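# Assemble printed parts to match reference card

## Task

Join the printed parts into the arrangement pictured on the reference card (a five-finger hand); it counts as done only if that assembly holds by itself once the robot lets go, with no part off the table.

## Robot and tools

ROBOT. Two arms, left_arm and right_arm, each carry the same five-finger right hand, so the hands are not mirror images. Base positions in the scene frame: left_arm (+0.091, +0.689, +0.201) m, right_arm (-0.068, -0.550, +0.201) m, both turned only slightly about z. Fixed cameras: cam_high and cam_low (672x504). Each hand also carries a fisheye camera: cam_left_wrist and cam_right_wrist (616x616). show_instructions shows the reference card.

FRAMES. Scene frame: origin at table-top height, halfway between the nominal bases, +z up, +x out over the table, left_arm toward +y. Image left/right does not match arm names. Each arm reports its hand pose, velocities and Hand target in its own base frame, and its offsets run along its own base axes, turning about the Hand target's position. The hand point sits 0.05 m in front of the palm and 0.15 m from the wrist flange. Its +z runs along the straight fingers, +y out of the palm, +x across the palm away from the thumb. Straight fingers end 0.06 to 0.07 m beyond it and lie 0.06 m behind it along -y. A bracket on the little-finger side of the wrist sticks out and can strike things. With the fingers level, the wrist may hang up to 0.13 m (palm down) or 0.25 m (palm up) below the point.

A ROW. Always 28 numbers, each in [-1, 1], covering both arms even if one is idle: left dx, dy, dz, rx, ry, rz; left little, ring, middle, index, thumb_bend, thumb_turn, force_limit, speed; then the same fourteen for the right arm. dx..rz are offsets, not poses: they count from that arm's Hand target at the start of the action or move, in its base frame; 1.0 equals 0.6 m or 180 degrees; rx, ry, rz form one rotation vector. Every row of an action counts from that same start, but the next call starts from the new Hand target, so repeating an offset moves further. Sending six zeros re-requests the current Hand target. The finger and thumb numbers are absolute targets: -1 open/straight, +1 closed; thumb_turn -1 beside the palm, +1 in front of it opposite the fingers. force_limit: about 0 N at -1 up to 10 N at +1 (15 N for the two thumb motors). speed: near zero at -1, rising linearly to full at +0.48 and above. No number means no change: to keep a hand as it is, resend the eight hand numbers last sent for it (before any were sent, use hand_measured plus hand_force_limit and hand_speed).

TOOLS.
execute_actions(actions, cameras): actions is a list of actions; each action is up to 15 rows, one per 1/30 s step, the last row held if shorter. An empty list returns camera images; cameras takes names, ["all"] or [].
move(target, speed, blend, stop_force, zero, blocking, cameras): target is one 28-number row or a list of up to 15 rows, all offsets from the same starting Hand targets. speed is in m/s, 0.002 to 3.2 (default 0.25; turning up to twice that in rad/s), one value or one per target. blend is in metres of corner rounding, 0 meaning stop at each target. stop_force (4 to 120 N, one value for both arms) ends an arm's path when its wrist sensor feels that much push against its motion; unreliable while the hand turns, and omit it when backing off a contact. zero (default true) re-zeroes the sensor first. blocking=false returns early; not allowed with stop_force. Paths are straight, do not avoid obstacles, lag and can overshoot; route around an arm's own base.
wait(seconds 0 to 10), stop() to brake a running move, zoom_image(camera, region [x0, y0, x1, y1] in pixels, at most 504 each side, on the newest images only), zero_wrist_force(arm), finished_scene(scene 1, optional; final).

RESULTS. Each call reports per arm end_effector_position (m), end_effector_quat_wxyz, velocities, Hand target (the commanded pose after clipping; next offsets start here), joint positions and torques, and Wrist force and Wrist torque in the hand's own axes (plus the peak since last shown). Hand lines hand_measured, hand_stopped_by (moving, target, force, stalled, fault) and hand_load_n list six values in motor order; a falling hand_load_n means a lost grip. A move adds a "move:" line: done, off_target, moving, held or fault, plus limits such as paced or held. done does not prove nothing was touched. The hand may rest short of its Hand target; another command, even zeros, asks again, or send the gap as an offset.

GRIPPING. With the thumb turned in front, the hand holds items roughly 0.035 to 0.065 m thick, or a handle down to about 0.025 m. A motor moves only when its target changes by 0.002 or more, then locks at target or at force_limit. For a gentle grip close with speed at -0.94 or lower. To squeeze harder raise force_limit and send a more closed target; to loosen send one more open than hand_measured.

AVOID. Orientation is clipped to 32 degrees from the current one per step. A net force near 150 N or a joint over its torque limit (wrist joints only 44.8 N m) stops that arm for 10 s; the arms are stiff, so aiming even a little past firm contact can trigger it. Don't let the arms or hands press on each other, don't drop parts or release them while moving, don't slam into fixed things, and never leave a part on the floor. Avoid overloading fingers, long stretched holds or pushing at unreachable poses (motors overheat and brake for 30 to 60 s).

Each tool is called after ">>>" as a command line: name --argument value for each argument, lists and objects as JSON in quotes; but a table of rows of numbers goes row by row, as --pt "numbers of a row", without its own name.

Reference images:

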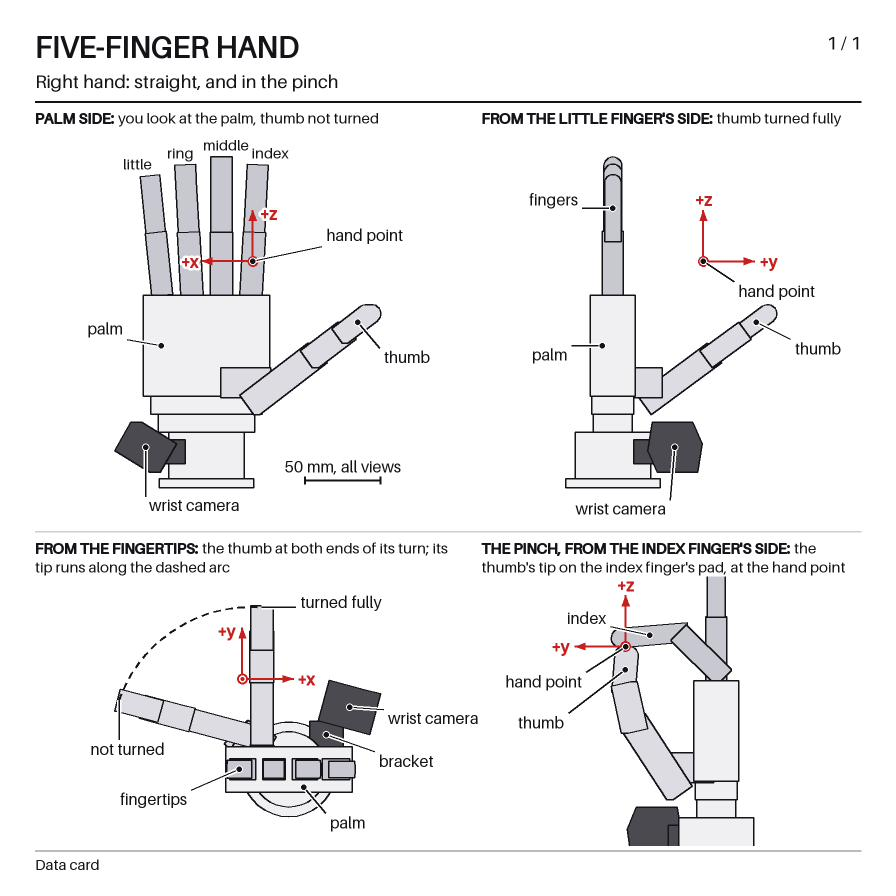

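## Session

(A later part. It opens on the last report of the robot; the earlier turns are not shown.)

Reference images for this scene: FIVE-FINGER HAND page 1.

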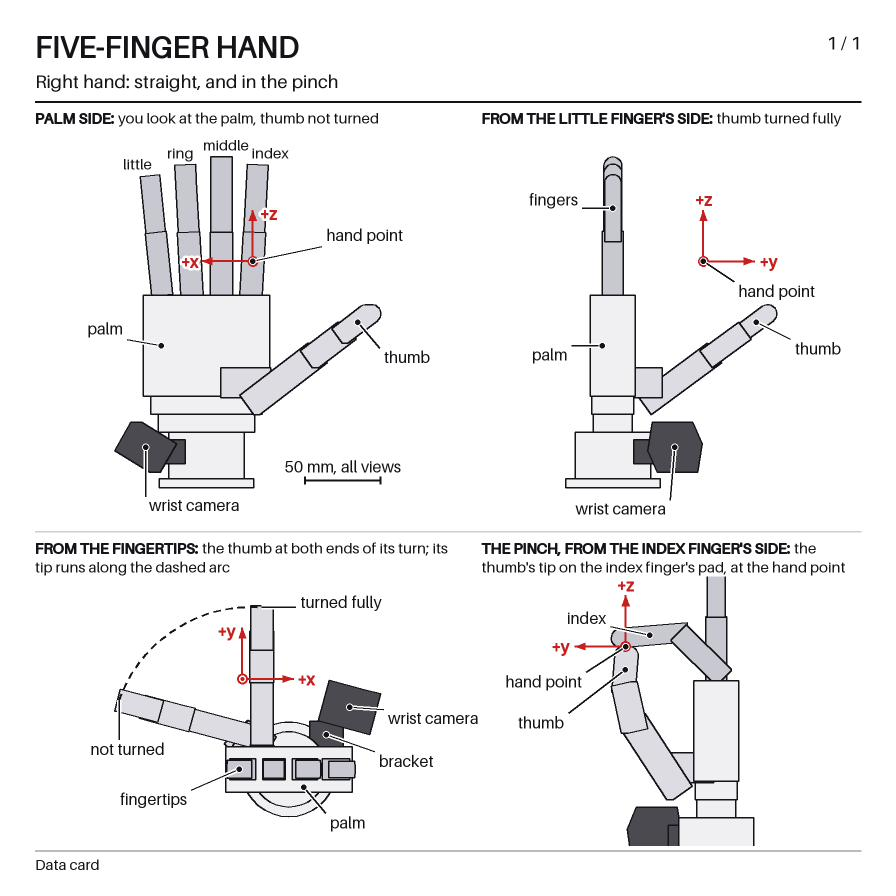

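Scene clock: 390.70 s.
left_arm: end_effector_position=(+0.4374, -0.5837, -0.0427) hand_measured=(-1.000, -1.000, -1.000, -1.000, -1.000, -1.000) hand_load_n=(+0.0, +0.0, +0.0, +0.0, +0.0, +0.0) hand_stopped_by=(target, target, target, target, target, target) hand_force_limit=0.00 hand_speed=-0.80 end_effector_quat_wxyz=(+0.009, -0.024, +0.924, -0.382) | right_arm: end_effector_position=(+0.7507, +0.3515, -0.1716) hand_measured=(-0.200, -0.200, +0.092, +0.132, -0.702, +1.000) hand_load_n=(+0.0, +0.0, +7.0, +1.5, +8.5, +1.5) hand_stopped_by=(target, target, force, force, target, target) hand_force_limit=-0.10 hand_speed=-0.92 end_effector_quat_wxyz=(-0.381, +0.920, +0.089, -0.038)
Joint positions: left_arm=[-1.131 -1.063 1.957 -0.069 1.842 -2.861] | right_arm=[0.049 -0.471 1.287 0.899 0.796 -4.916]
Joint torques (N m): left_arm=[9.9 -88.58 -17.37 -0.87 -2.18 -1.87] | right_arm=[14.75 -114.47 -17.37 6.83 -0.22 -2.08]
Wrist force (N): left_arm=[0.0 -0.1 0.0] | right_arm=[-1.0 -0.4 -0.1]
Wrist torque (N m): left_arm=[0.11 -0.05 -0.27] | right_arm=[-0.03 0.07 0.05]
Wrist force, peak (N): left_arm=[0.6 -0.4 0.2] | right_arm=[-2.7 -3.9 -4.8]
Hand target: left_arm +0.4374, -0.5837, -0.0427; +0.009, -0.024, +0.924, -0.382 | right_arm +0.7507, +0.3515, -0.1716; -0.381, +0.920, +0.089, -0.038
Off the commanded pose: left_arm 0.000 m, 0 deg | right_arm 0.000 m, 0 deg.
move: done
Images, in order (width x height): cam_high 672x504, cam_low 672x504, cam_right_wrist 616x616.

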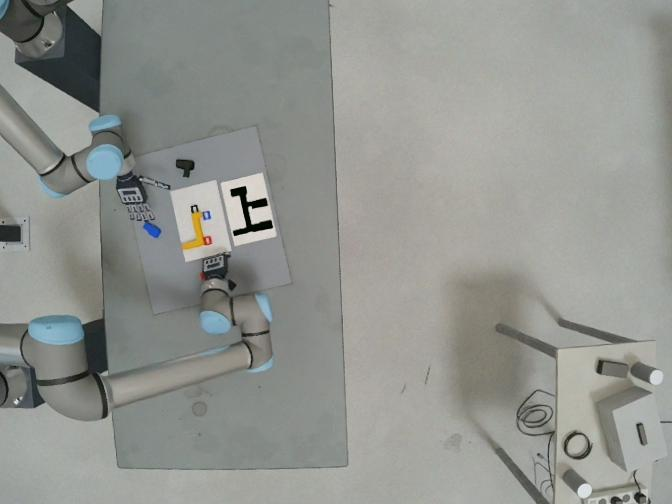

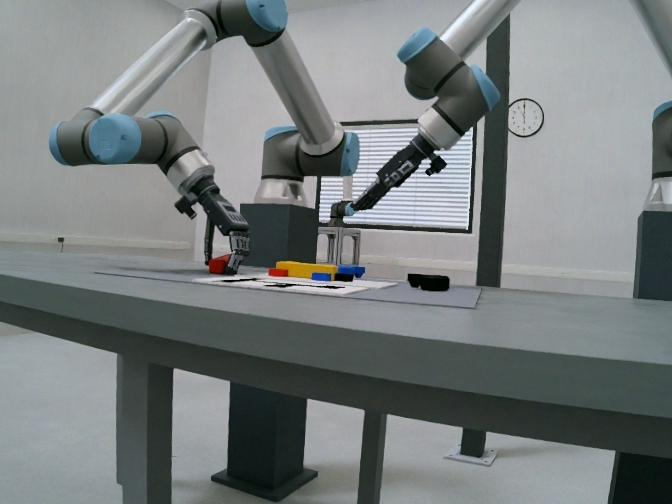

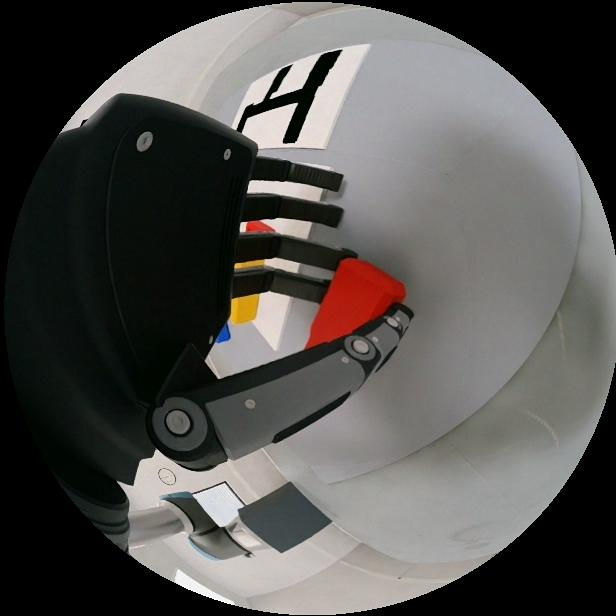

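>>> move --pt "0 0 0 0 0 0 -1 -1 -1 -1 -1 -1 0 -0.8 0.0 0 -0.004 0 0 0 -0.2 -0.2 0.45 0.45 -0.7 1 -0.1 -0.92" --pt "0 0 0 0 0 0 -1 -1 -1 -1 -1 -1 0 -0.8 0.0 0 -0.004 0 0 0 -0.2 -0.2 -0.12 -0.15 -0.7 1 -0.1 -0.9" --pt "0 0 0 0 0 0 -1 -1 -1 -1 -1 -1 0 -0.8 0.0 0 0.12 0 0 0 -0.2 -0.2 -0.12 -0.15 -0.7 1 -0.1 -0.9" --pt "0 0 0 0 0 0 -1 -1 -1 -1 -1 -1 0 -0.8 0.08 -0.05 0.36 0 0 0 -0.2 -0.2 -0.12 -0.15 -0.7 -1 -0.1 0" --cameras '["cam_low","cam_high","cam_right_wrist"]' --speed 0.12

>>> zoom_image --camera "cam_right_wrist" --region '[270, 180, 450, 360]'

>>> zoom_image --camera "cam_high" --region '[160, 180, 260, 300]'

Scene clock: 403.53 s.
left_arm: end_effector_position=(+0.4374, -0.5837, -0.0427) hand_measured=(-1.000, -1.000, -1.000, -1.000, -1.000, -1.000) hand_load_n=(+0.0, +0.0, +0.0, +0.0, +0.0, +0.0) hand_stopped_by=(target, target, target, target, target, target) hand_force_limit=0.00 hand_speed=-0.80 end_effector_quat_wxyz=(+0.009, -0.024, +0.924, -0.382) | right_arm: end_effector_position=(+0.7987, +0.3215, +0.0444) hand_measured=(-0.200, -0.200, -0.012, -0.150, -0.700, -1.000) hand_load_n=(+0.0, +0.0, +0.0, +0.0, +0.0, -0.5) hand_stopped_by=(target, target, stalled, target, target, target) hand_force_limit=-0.10 hand_speed=0.00 end_effector_quat_wxyz=(-0.381, +0.920, +0.089, -0.038)
Joint positions: left_arm=[-1.131 -1.063 1.957 -0.069 1.842 -2.861] | right_arm=[0.011 -0.648 1.193 1.206 0.802 -4.968]
Joint torques (N m): left_arm=[8.63 -89.35 -18.25 -1.04 -1.98 -1.84] | right_arm=[14.21 -82.65 -24.91 -0.36 -2.63 2.46]
Wrist force (N): left_arm=[0.0 0.0 0.3] | right_arm=[-1.0 0.8 0.7]
Wrist torque (N m): left_arm=[0.10 -0.06 -0.27] | right_arm=[0.06 0.10 0.05]
Wrist force, peak (N): left_arm=[-0.1 -0.5 0.4] | right_arm=[-1.8 -1.3 -11.5]
Hand target: left_arm +0.4374, -0.5837, -0.0427; +0.009, -0.024, +0.924, -0.382 | right_arm +0.7987, +0.3215, +0.0444; -0.381, +0.920, +0.089, -0.038
Off the commanded pose: left_arm 0.000 m, 0 deg | right_arm 0.000 m, 0 deg.
move: done
Images, in order (width x height): cam_high 672x504, cam_low 672x504, cam_right_wrist 616x616.

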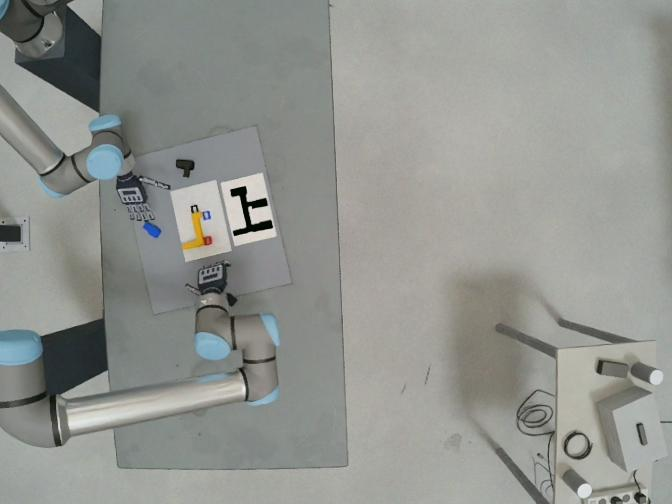

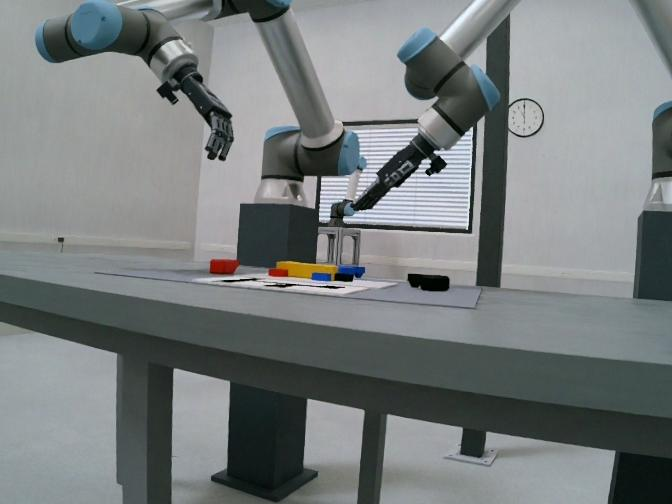

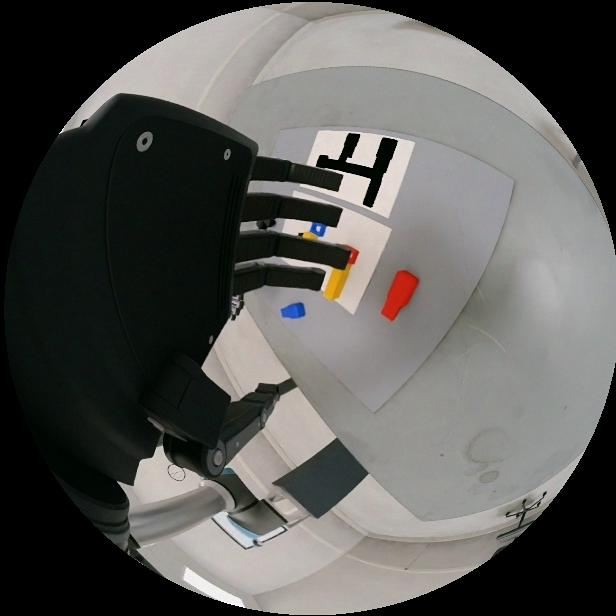

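Scaled by 2.800 from the camera's 616x616 image, which has a finer 880x880 frame.

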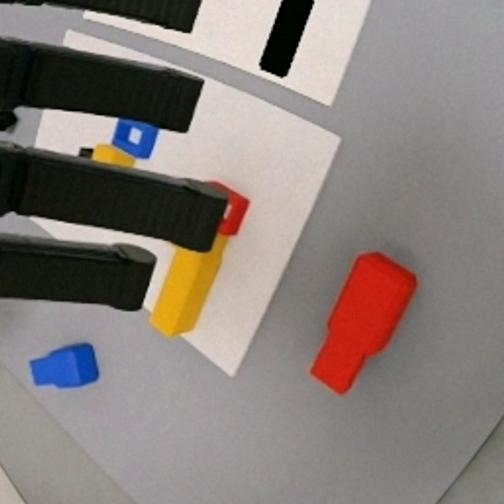

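Scaled by 4.200 from the camera's 672x504 image, which has a finer 960x720 frame.

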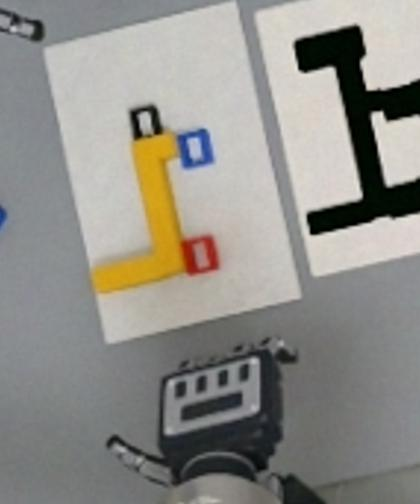

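>>> move --target '[0,0,0,0,0,0,-1,-1,-1,-1,-1,-1,0,-0.8,0.0,0.1,0.05,0,0,0,-0.2,-0.2,-0.13,-0.15,-0.7,-1,-0.1,0]' --cameras '["cam_high","cam_right_wrist"]' --speed 0.15

>>> zoom_image --camera "cam_right_wrist" --region '[320, 190, 460, 330]'

>>> zoom_image --camera "cam_high" --region '[160, 180, 260, 300]'

Scene clock: 409.70 s.
left_arm: end_effector_position=(+0.4374, -0.5837, -0.0427) hand_measured=(-1.000, -1.000, -1.000, -1.000, -1.000, -1.000) hand_load_n=(+0.0, +0.0, +0.0, +0.0, +0.0, -0.5) hand_stopped_by=(target, target, target, target, target, target) hand_force_limit=0.00 hand_speed=-0.80 end_effector_quat_wxyz=(+0.009, -0.024, +0.924, -0.382) | right_arm: end_effector_position=(+0.7987, +0.3816, +0.0745) hand_measured=(-0.200, -0.200, -0.130, -0.150, -0.700, -1.000) hand_load_n=(+0.0, +0.0, +0.0, +0.0, +0.0, +0.0) hand_stopped_by=(target, target, target, target, target, target) hand_force_limit=-0.10 hand_speed=0.00 end_effector_quat_wxyz=(-0.381, +0.920, +0.089, -0.037)
Joint positions: left_arm=[-1.131 -1.063 1.957 -0.069 1.842 -2.861] | right_arm=[0.081 -0.656 1.133 1.208 0.792 -4.872]
Joint torques (N m): left_arm=[8.82 -89.44 -18.26 -0.9 -2.06 -1.56] | right_arm=[-16.47 -82.28 -26.74 8.26 0.74 -2.77]
Wrist force (N): left_arm=[0.0 0.0 0.0] | right_arm=[-0.4 1.1 0.4]
Wrist torque (N m): left_arm=[0.12 -0.05 -0.27] | right_arm=[0.13 0.02 -0.17]
Wrist force, peak (N): left_arm=[0.2 0.0 0.6] | right_arm=[-1.2 2.5 0.0]
Hand target: left_arm +0.4374, -0.5837, -0.0427; +0.009, -0.024, +0.924, -0.382 | right_arm +0.7987, +0.3815, +0.0744; -0.381, +0.920, +0.089, -0.038
Off the commanded pose: left_arm 0.000 m, 0 deg | right_arm 0.000 m, 0 deg.
move: done
Images, in order (width x height): cam_high 672x504, cam_right_wrist 616x616.

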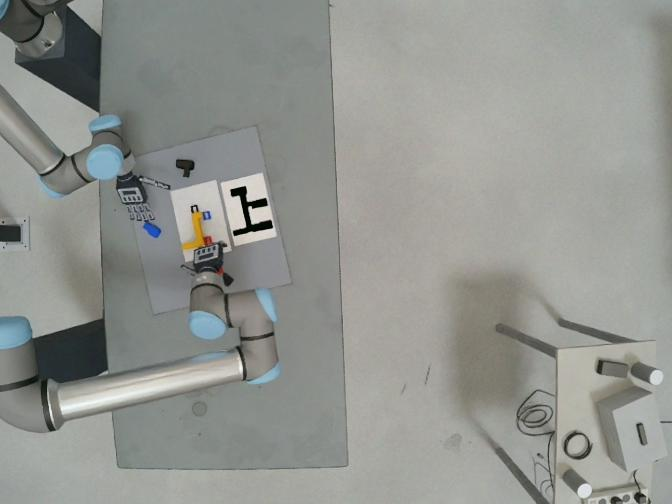

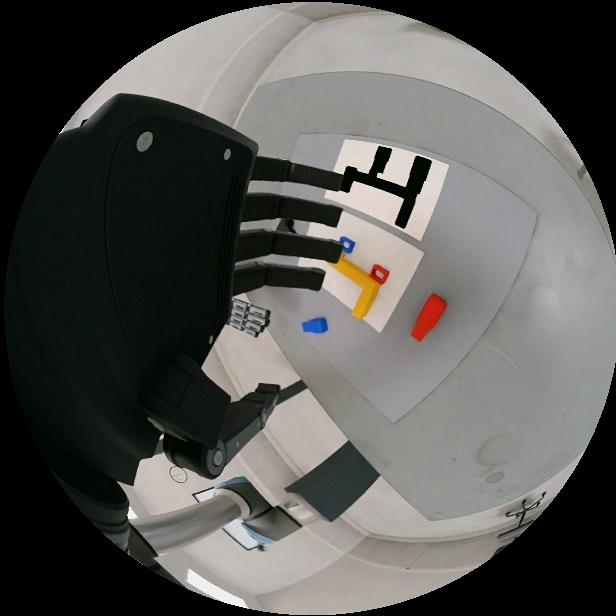

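Scaled by 3.600 from the camera's 616x616 image, which has a finer 880x880 frame.

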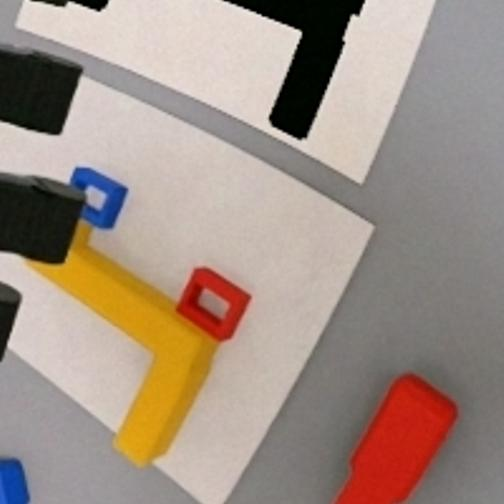

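Scaled by 4.200 from the camera's 672x504 image, which has a finer 960x720 frame.

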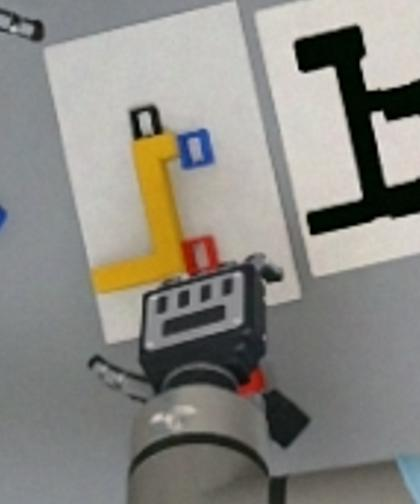

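>>> zoom_image --camera "cam_right_wrist" --region '[360, 250, 460, 350]'

Scaled by 5.040 from the camera's 616x616 image, which has a finer 880x880 frame.

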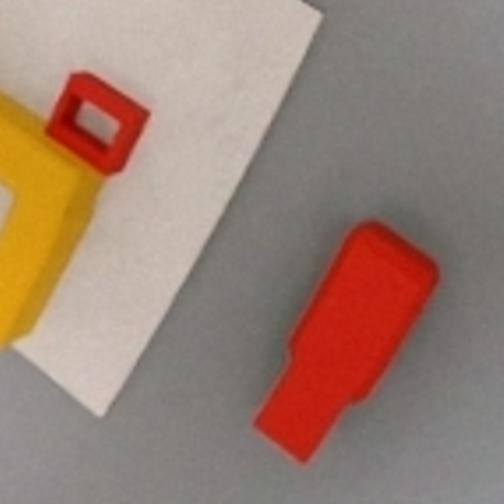

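>>> move --pt "0 0 0 0 0 0 -1 -1 -1 -1 -1 -1 0 -0.8 -0.0995 -0.0538 -0.329 0 0 0 -0.2 -0.2 -0.12 -0.15 -0.7 1 -0.1 0" --pt "0 0 0 0 0 0 -1 -1 -1 -1 -1 -1 0 -0.8 -0.0995 -0.0538 -0.404 0 0 0 -0.2 -0.2 -0.12 -0.15 -0.7 1 -0.1 0" --cameras '["cam_low","cam_right_wrist"]' --speed 0.12

>>> zoom_image --camera "cam_right_wrist" --region '[280, 220, 440, 380]'

>>> zoom_image --camera "cam_low" --region '[180, 200, 280, 300]'

Scene clock: 449.00 s.
left_arm: end_effector_position=(+0.4374, -0.5837, -0.0427) hand_measured=(-1.000, -1.000, -1.000, -1.000, -1.000, -1.000) hand_load_n=(+0.0, +0.0, +0.0, +0.0, +0.0, +0.0) hand_stopped_by=(target, target, target, target, target, target) hand_force_limit=0.00 hand_speed=-0.80 end_effector_quat_wxyz=(+0.009, -0.024, +0.924, -0.382) | right_arm: end_effector_position=(+0.7391, +0.3492, -0.1681) hand_measured=(-0.200, -0.200, -0.120, -0.150, -0.700, +1.000) hand_load_n=(-0.5, +0.0, +0.0, +0.0, +0.0, +0.0) hand_stopped_by=(target, target, target, target, target, target) hand_force_limit=-0.10 hand_speed=0.00 end_effector_quat_wxyz=(-0.381, +0.920, +0.089, -0.037)
Joint positions: left_arm=[-1.131 -1.063 1.957 -0.069 1.842 -2.861] | right_arm=[0.047 -0.489 1.322 0.884 0.797 -4.919]
Joint torques (N m): left_arm=[9.65 -89.53 -17.39 -0.94 -1.98 -1.44] | right_arm=[14.44 -114.93 -17.6 8.17 -2.69 2.31]
Wrist force (N): left_arm=[0.0 -0.2 0.1] | right_arm=[-0.7 0.0 0.9]
Wrist torque (N m): left_arm=[0.09 -0.06 -0.27] | right_arm=[-0.07 0.06 0.05]
Wrist force, peak (N): left_arm=[0.5 -0.4 0.1] | right_arm=[-1.7 1.3 1.8]
Hand target: left_arm +0.4374, -0.5837, -0.0427; +0.009, -0.024, +0.924, -0.382 | right_arm +0.7390, +0.3493, -0.1680; -0.381, +0.920, +0.089, -0.038
Off the commanded pose: left_arm 0.000 m, 0 deg | right_arm 0.000 m, 0 deg.
move: done
Images, in order (width x height): cam_low 672x504, cam_right_wrist 616x616.

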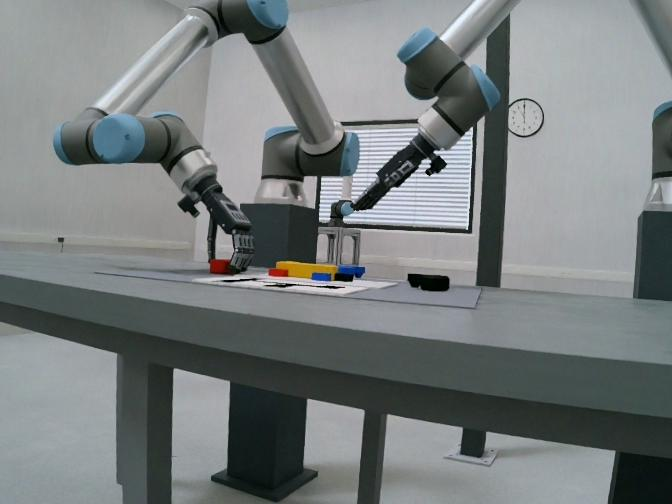

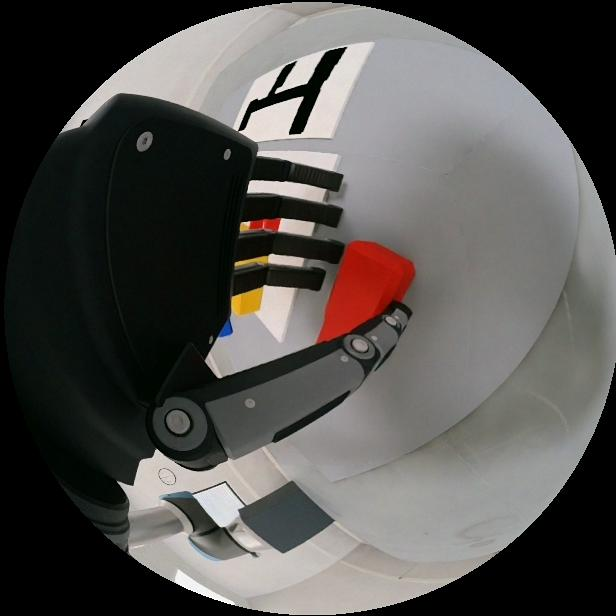

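Scaled by 3.150 from the camera's 616x616 image, which has a finer 880x880 frame.

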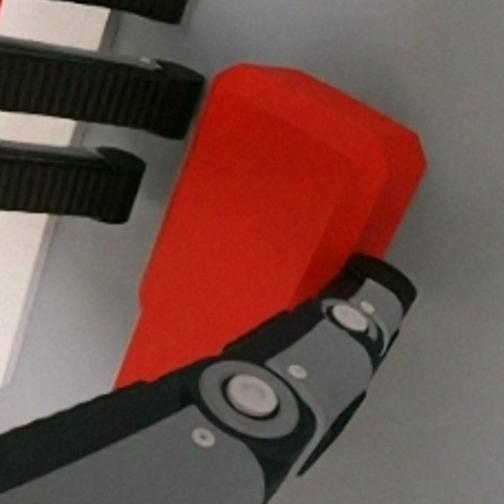

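Scaled by 5.040 from the camera's 672x504 image, which has a finer 960x720 frame.

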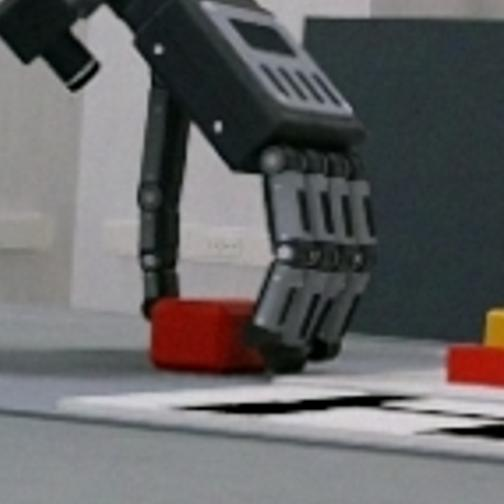

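>>> move --pt "0 0 0 0 0 0 -1 -1 -1 -1 -1 -1 0 -0.8 0 0 0 0 0 0 -0.2 -0.2 0.45 0.45 -0.7 1 0 -0.92" --pt "0 0 0 0 0 0 -1 -1 -1 -1 -1 -1 0 -0.8 0 0 0.1 0 0 0 -0.2 -0.2 0.45 0.45 -0.7 1 0 -0.92" --pt "0 0 0 0 0 0 -1 -1 -1 -1 -1 -1 0 -0.8 0.0152 0.236 0.1 0 0 0 -0.2 -0.2 0.45 0.45 -0.7 1 0 -0.92" --pt "0 0 0 0 0 0 -1 -1 -1 -1 -1 -1 0 -0.8 0.0152 0.236 0.042 0 0 0 -0.2 -0.2 0.45 0.45 -0.7 1 0 -0.92" --cameras '["cam_low","cam_left_wrist","cam_right_wrist"]' --speed 0.12

>>> zoom_image --camera "cam_left_wrist" --region '[260, 305, 310, 365]'

>>> zoom_image --camera "cam_low" --region '[250, 230, 320, 300]'

>>> zoom_image --camera "cam_right_wrist" --region '[280, 220, 440, 380]'

Scene clock: 461.43 s.
left_arm: end_effector_position=(+0.4374, -0.5837, -0.0427) hand_measured=(-1.000, -1.000, -1.000, -1.000, -1.000, -1.000) hand_load_n=(+0.0, +0.0, +0.0, +0.0, +0.0, +0.0) hand_stopped_by=(target, target, target, target, target, target) hand_force_limit=0.00 hand_speed=-0.80 end_effector_quat_wxyz=(+0.009, -0.024, +0.924, -0.382) | right_arm: end_effector_position=(+0.7482, +0.4909, -0.1429) hand_measured=(-0.200, -0.200, +0.080, +0.140, -0.702, +1.000) hand_load_n=(+0.0, +0.0, +2.5, +6.0, +8.5, -1.5) hand_stopped_by=(target, target, force, force, target, target) hand_force_limit=0.00 hand_speed=-0.92 end_effector_quat_wxyz=(-0.381, +0.920, +0.089, -0.037)
Joint positions: left_arm=[-1.131 -1.063 1.957 -0.069 1.842 -2.861] | right_arm=[0.214 -0.471 1.171 0.852 0.786 -4.685]
Joint torques (N m): left_arm=[6.69 -89.59 -17.73 -0.76 -2.04 -1.59] | right_arm=[-15.78 -113.74 -22.07 8.62 0.89 -0.24]
Wrist force (N): left_arm=[0.0 -0.2 0.0] | right_arm=[-0.3 0.5 0.7]
Wrist torque (N m): left_arm=[0.09 -0.05 -0.28] | right_arm=[0.06 0.05 -0.18]
Wrist force, peak (N): left_arm=[0.5 -0.5 0.1] | right_arm=[-0.7 1.7 2.2]
Hand target: left_arm +0.4374, -0.5837, -0.0427; +0.009, -0.024, +0.924, -0.382 | right_arm +0.7481, +0.4909, -0.1428; -0.381, +0.920, +0.089, -0.038
Off the commanded pose: left_arm 0.000 m, 0 deg | right_arm 0.000 m, 0 deg.
move: done
Images, in order (width x height): cam_low 672x504, cam_left_wrist 616x616, cam_right_wrist 616x616.

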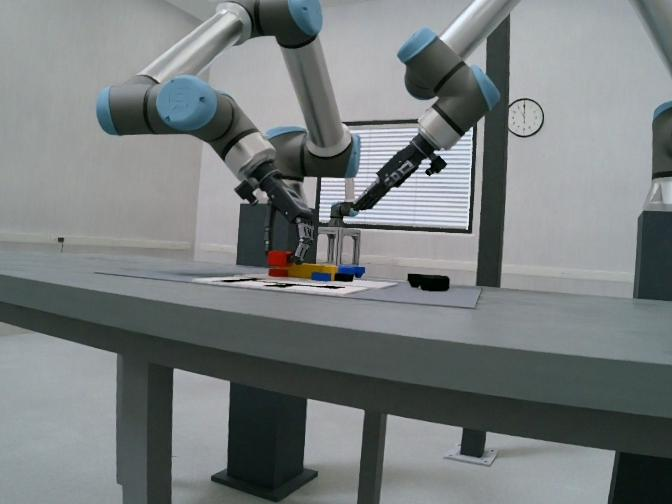

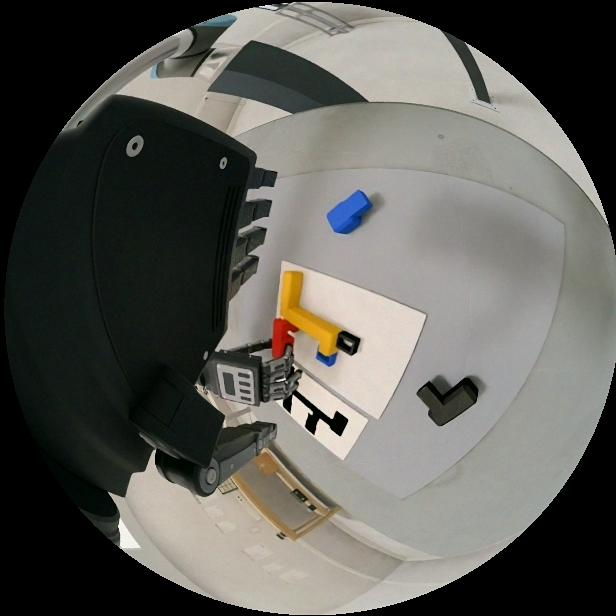

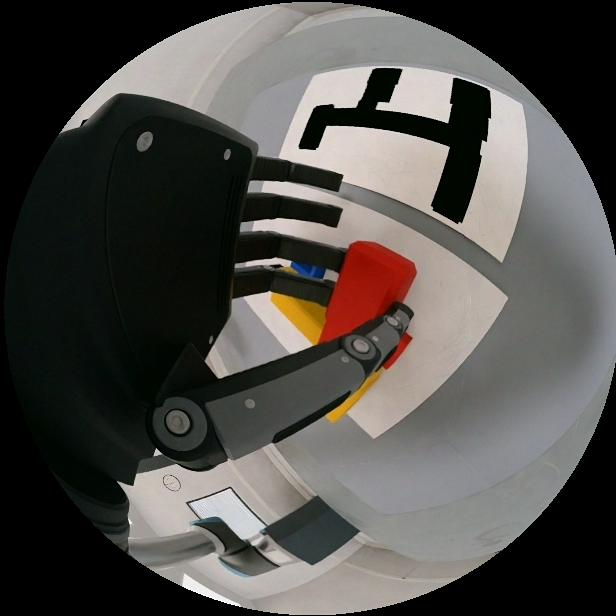

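Scaled by 8.400 from the camera's 616x616 image, which has a finer 880x880 frame.

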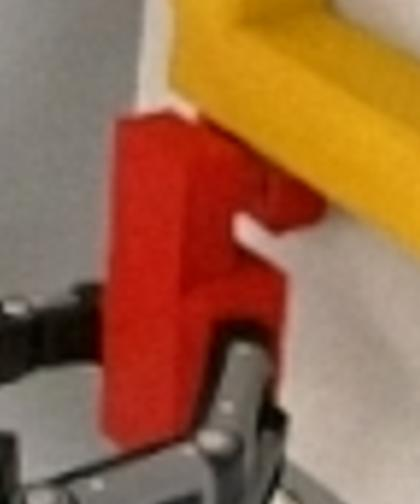

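Scaled by 7.200 from the camera's 672x504 image, which has a finer 960x720 frame.

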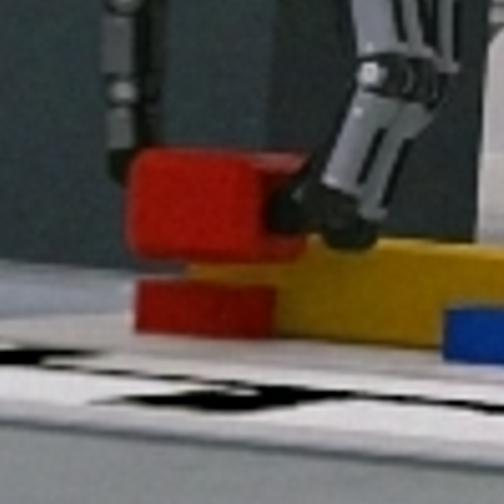

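Scaled by 3.150 from the camera's 616x616 image, which has a finer 880x880 frame.

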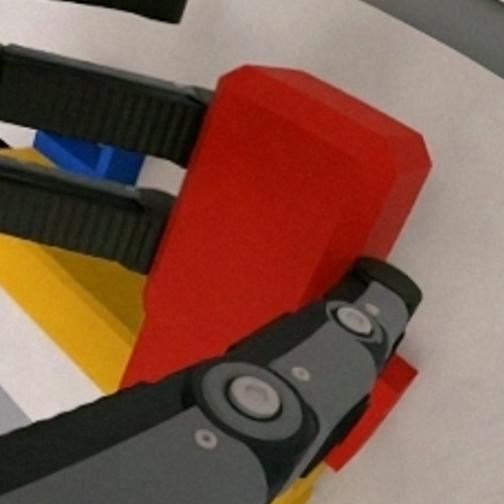

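>>> move --target '[0,0,0,0,0,0,-1,-1,-1,-1,-1,-1,0,-0.8,0,0,-0.0167,0,0,0,-0.2,-0.2,0.45,0.45,-0.7,1,0,-0.92]' --speed 0.02 --stop_force 4 --cameras '["cam_left_wrist","cam_low"]'

Scene clock: 491.03 s.
left_arm: end_effector_position=(+0.4374, -0.5837, -0.0427) hand_measured=(-1.000, -1.000, -1.000, -1.000, -1.000, -1.000) hand_load_n=(+0.0, +0.0, +0.0, +0.0, +0.0, +0.0) hand_stopped_by=(target, target, target, target, target, target) hand_force_limit=0.00 hand_speed=-0.80 end_effector_quat_wxyz=(+0.009, -0.024, +0.924, -0.382) | right_arm: end_effector_position=(+0.7481, +0.4909, -0.1526) hand_measured=(-0.200, -0.200, +0.080, +0.140, -0.702, +1.000) hand_load_n=(+0.0, +0.0, +1.5, +5.0, +7.0, -1.0) hand_stopped_by=(target, target, force, force, target, target) hand_force_limit=0.00 hand_speed=-0.92 end_effector_quat_wxyz=(-0.381, +0.920, +0.089, -0.038)
Joint positions: left_arm=[-1.131 -1.063 1.957 -0.069 1.842 -2.861] | right_arm=[0.214 -0.46 1.168 0.844 0.786 -4.684]
Joint torques (N m): left_arm=[6.91 -89.34 -17.88 -0.64 -1.73 -1.48] | right_arm=[-16.86 -116.2 -20.54 8.47 -2.4 2.1]
Wrist force (N): left_arm=[-0.1 -0.1 0.1] | right_arm=[0.3 0.2 0.4]
Wrist torque (N m): left_arm=[0.10 -0.04 -0.28] | right_arm=[0.05 0.05 -0.20]
Wrist force, peak (N): left_arm=[0.2 -0.5 0.3] | right_arm=[3.4 -4.1 -0.8]
Hand target: left_arm +0.4374, -0.5837, -0.0427; +0.009, -0.024, +0.924, -0.382 | right_arm +0.7481, +0.4909, -0.1526; -0.381, +0.920, +0.089, -0.038
Off the commanded pose: left_arm 0.000 m, 0 deg | right_arm 0.000 m, 0 deg.
move: contact (right_arm)
Images, in order (width x height): cam_low 672x504, cam_left_wrist 616x616.

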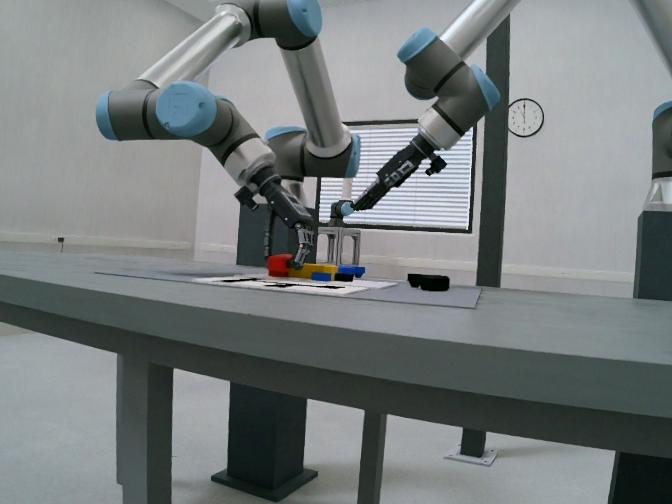

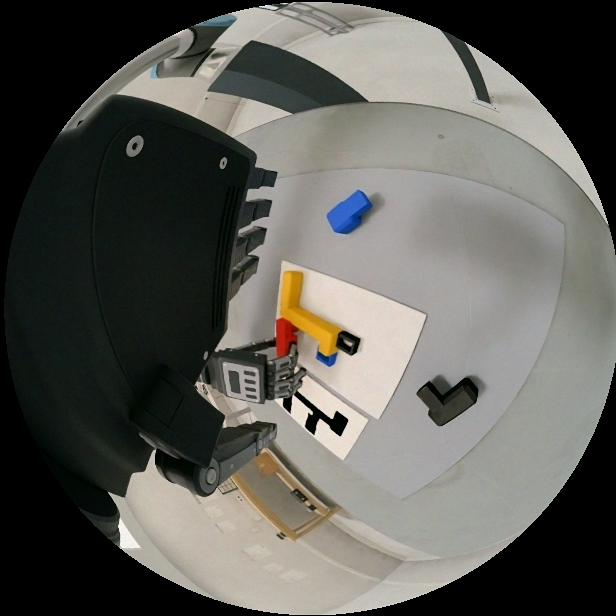

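>>> zoom_image --camera "cam_left_wrist" --region '[250, 285, 330, 365]'

>>> zoom_image --camera "cam_low" --region '[240, 230, 380, 300]'

Scaled by 6.300 from the camera's 616x616 image, which has a finer 880x880 frame.

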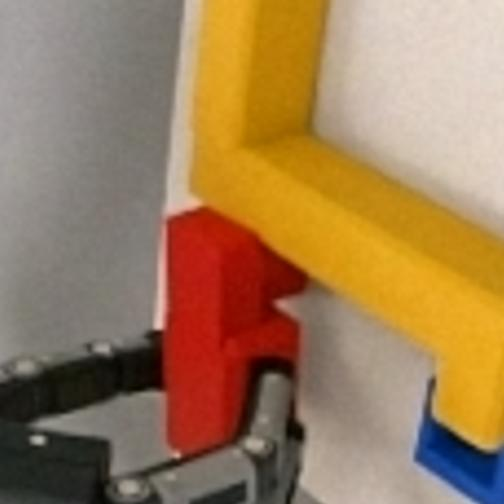

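Scaled by 3.600 from the camera's 672x504 image, which has a finer 960x720 frame.

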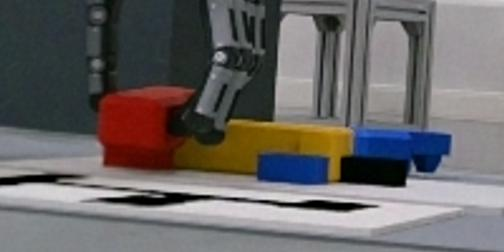

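>>> move --pt "0 0 0 0 0 0 -1 -1 -1 -1 -1 -1 0 -0.8 0.0037 0.0025 0.002 0 0 0 -0.2 -0.2 0.45 0.45 -0.7 1 0 -0.92" --pt "0 0 0 0 0 0 -1 -1 -1 -1 -1 -1 0 -0.8 0.0037 0.0025 -0.015 0 0 0 -0.2 -0.2 0.45 0.45 -0.7 1 0 -0.92" --speed 0.015 --stop_force 4

Scene clock: 514.20 s.
left_arm: end_effector_position=(+0.4374, -0.5837, -0.0427) hand_measured=(-1.000, -1.000, -1.000, -1.000, -1.000, -1.000) hand_load_n=(+0.0, +0.0, +0.0, +0.0, +0.0, +0.0) hand_stopped_by=(target, target, target, target, target, target) hand_force_limit=0.00 hand_speed=-0.80 end_effector_quat_wxyz=(+0.009, -0.024, +0.924, -0.382) | right_arm: end_effector_position=(+0.7503, +0.4924, -0.1606) hand_measured=(-0.200, -0.200, +0.080, +0.140, -0.702, +1.000) hand_load_n=(+0.0, +0.0, +1.5, +4.5, +6.0, -0.5) hand_stopped_by=(target, target, force, force, target, target) hand_force_limit=0.00 hand_speed=-0.92 end_effector_quat_wxyz=(-0.381, +0.920, +0.089, -0.038)
Joint positions: left_arm=[-1.131 -1.063 1.957 -0.069 1.842 -2.861] | right_arm=[0.215 -0.447 1.157 0.841 0.786 -4.683]
Joint torques (N m): left_arm=[7.75 -88.15 -17.26 -0.7 -1.86 -1.47] | right_arm=[14.01 -118.46 -20.4 8.28 0.13 -0.05]
Wrist force (N): left_arm=[0.2 -0.2 -0.1] | right_arm=[0.0 0.7 0.8]
Wrist torque (N m): left_arm=[0.11 -0.07 -0.26] | right_arm=[0.08 -0.01 -0.16]
Wrist force, peak (N): left_arm=[0.4 -0.4 0.0] | right_arm=[3.4 -2.9 -0.5]
Hand target: left_arm +0.4374, -0.5837, -0.0427; +0.009, -0.024, +0.924, -0.382 | right_arm +0.7503, +0.4924, -0.1606; -0.381, +0.920, +0.089, -0.038 (not the last commanded pose)
Off the commanded pose: left_arm 0.000 m, 0 deg | right_arm 0.001 m, 0 deg.
move: contact (right_arm); path passed 1 of 2 targets

>>> move --pt "0 0 0 0 0 0 -1 -1 -1 -1 -1 -1 0 -0.8 0.0027 0.0017 0 0 0 0 -0.2 -0.2 0.45 0.45 -0.7 1 0 -0.92" --pt "0 0 0 0 0 0 -1 -1 -1 -1 -1 -1 0 -0.8 0.0027 0.0017 -0.008 0 0 0 -0.2 -0.2 0.45 0.45 -0.7 1 0 -0.92" --speed 0.015 --stop_force 5 --cameras '["cam_left_wrist","cam_low"]'

>>> zoom_image --camera "cam_left_wrist" --region '[250, 285, 330, 365]'

>>> zoom_image --camera "cam_low" --region '[240, 230, 380, 300]'

Scene clock: 518.80 s.
left_arm: end_effector_position=(+0.4374, -0.5837, -0.0427) hand_measured=(-1.000, -1.000, -1.000, -1.000, -1.000, -1.000) hand_load_n=(+0.0, +0.0, +0.0, +0.0, +0.0, +0.0) hand_stopped_by=(target, target, target, target, target, target) hand_force_limit=0.00 hand_speed=-0.80 end_effector_quat_wxyz=(+0.009, -0.024, +0.924, -0.382) | right_arm: end_effector_position=(+0.7519, +0.4934, -0.1655) hand_measured=(-0.200, -0.200, +0.080, +0.140, -0.702, +1.000) hand_load_n=(+0.0, +0.0, +1.0, +2.5, +7.0, -0.5) hand_stopped_by=(target, target, force, force, target, target) hand_force_limit=0.00 hand_speed=-0.92 end_effector_quat_wxyz=(-0.381, +0.920, +0.089, -0.038)
Joint positions: left_arm=[-1.131 -1.063 1.957 -0.069 1.842 -2.861] | right_arm=[0.216 -0.439 1.15 0.84 0.786 -4.682]
Joint torques (N m): left_arm=[7.83 -88.02 -17.85 -0.51 -2.17 -1.56] | right_arm=[0.81 -114.55 -25.73 3.1 1.04 -0.32]
Wrist force (N): left_arm=[-0.1 -0.2 0.1] | right_arm=[-0.5 -1.3 -3.5]
Wrist torque (N m): left_arm=[0.08 -0.04 -0.28] | right_arm=[0.01 0.07 -0.18]
Wrist force, peak (N): left_arm=[0.2 -0.1 0.6] | right_arm=[-0.6 -2.3 -3.3]
Hand target: left_arm +0.4374, -0.5837, -0.0427; +0.009, -0.024, +0.924, -0.382 | right_arm +0.7520, +0.4934, -0.1654; -0.381, +0.920, +0.089, -0.038
Off the commanded pose: left_arm 0.000 m, 0 deg | right_arm 0.000 m, 0 deg.
move: done
Images, in order (width x height): cam_low 672x504, cam_left_wrist 616x616.

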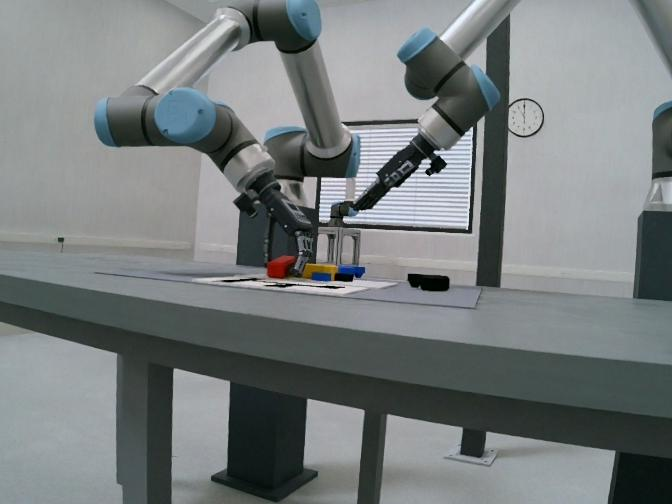

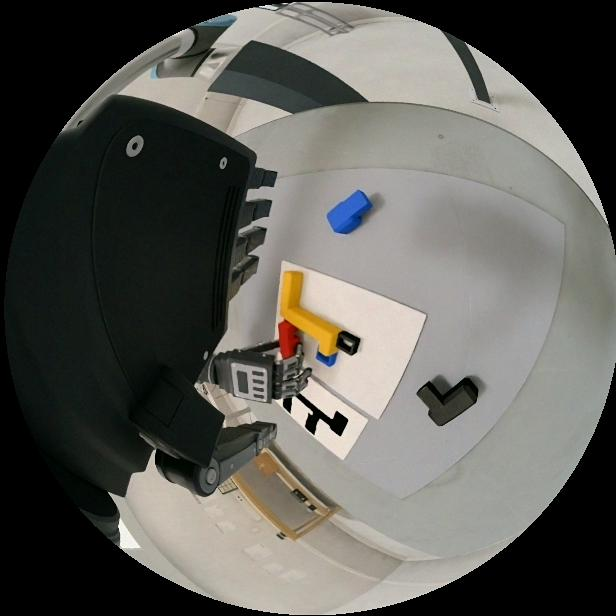

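Scaled by 6.300 from the camera's 616x616 image, which has a finer 880x880 frame.

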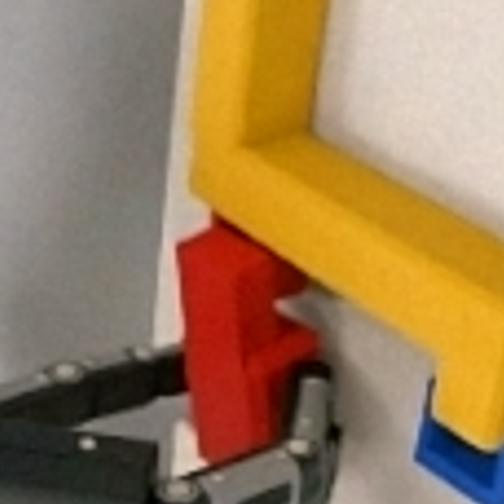

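Scaled by 3.600 from the camera's 672x504 image, which has a finer 960x720 frame.

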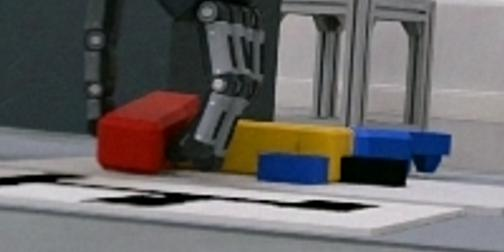

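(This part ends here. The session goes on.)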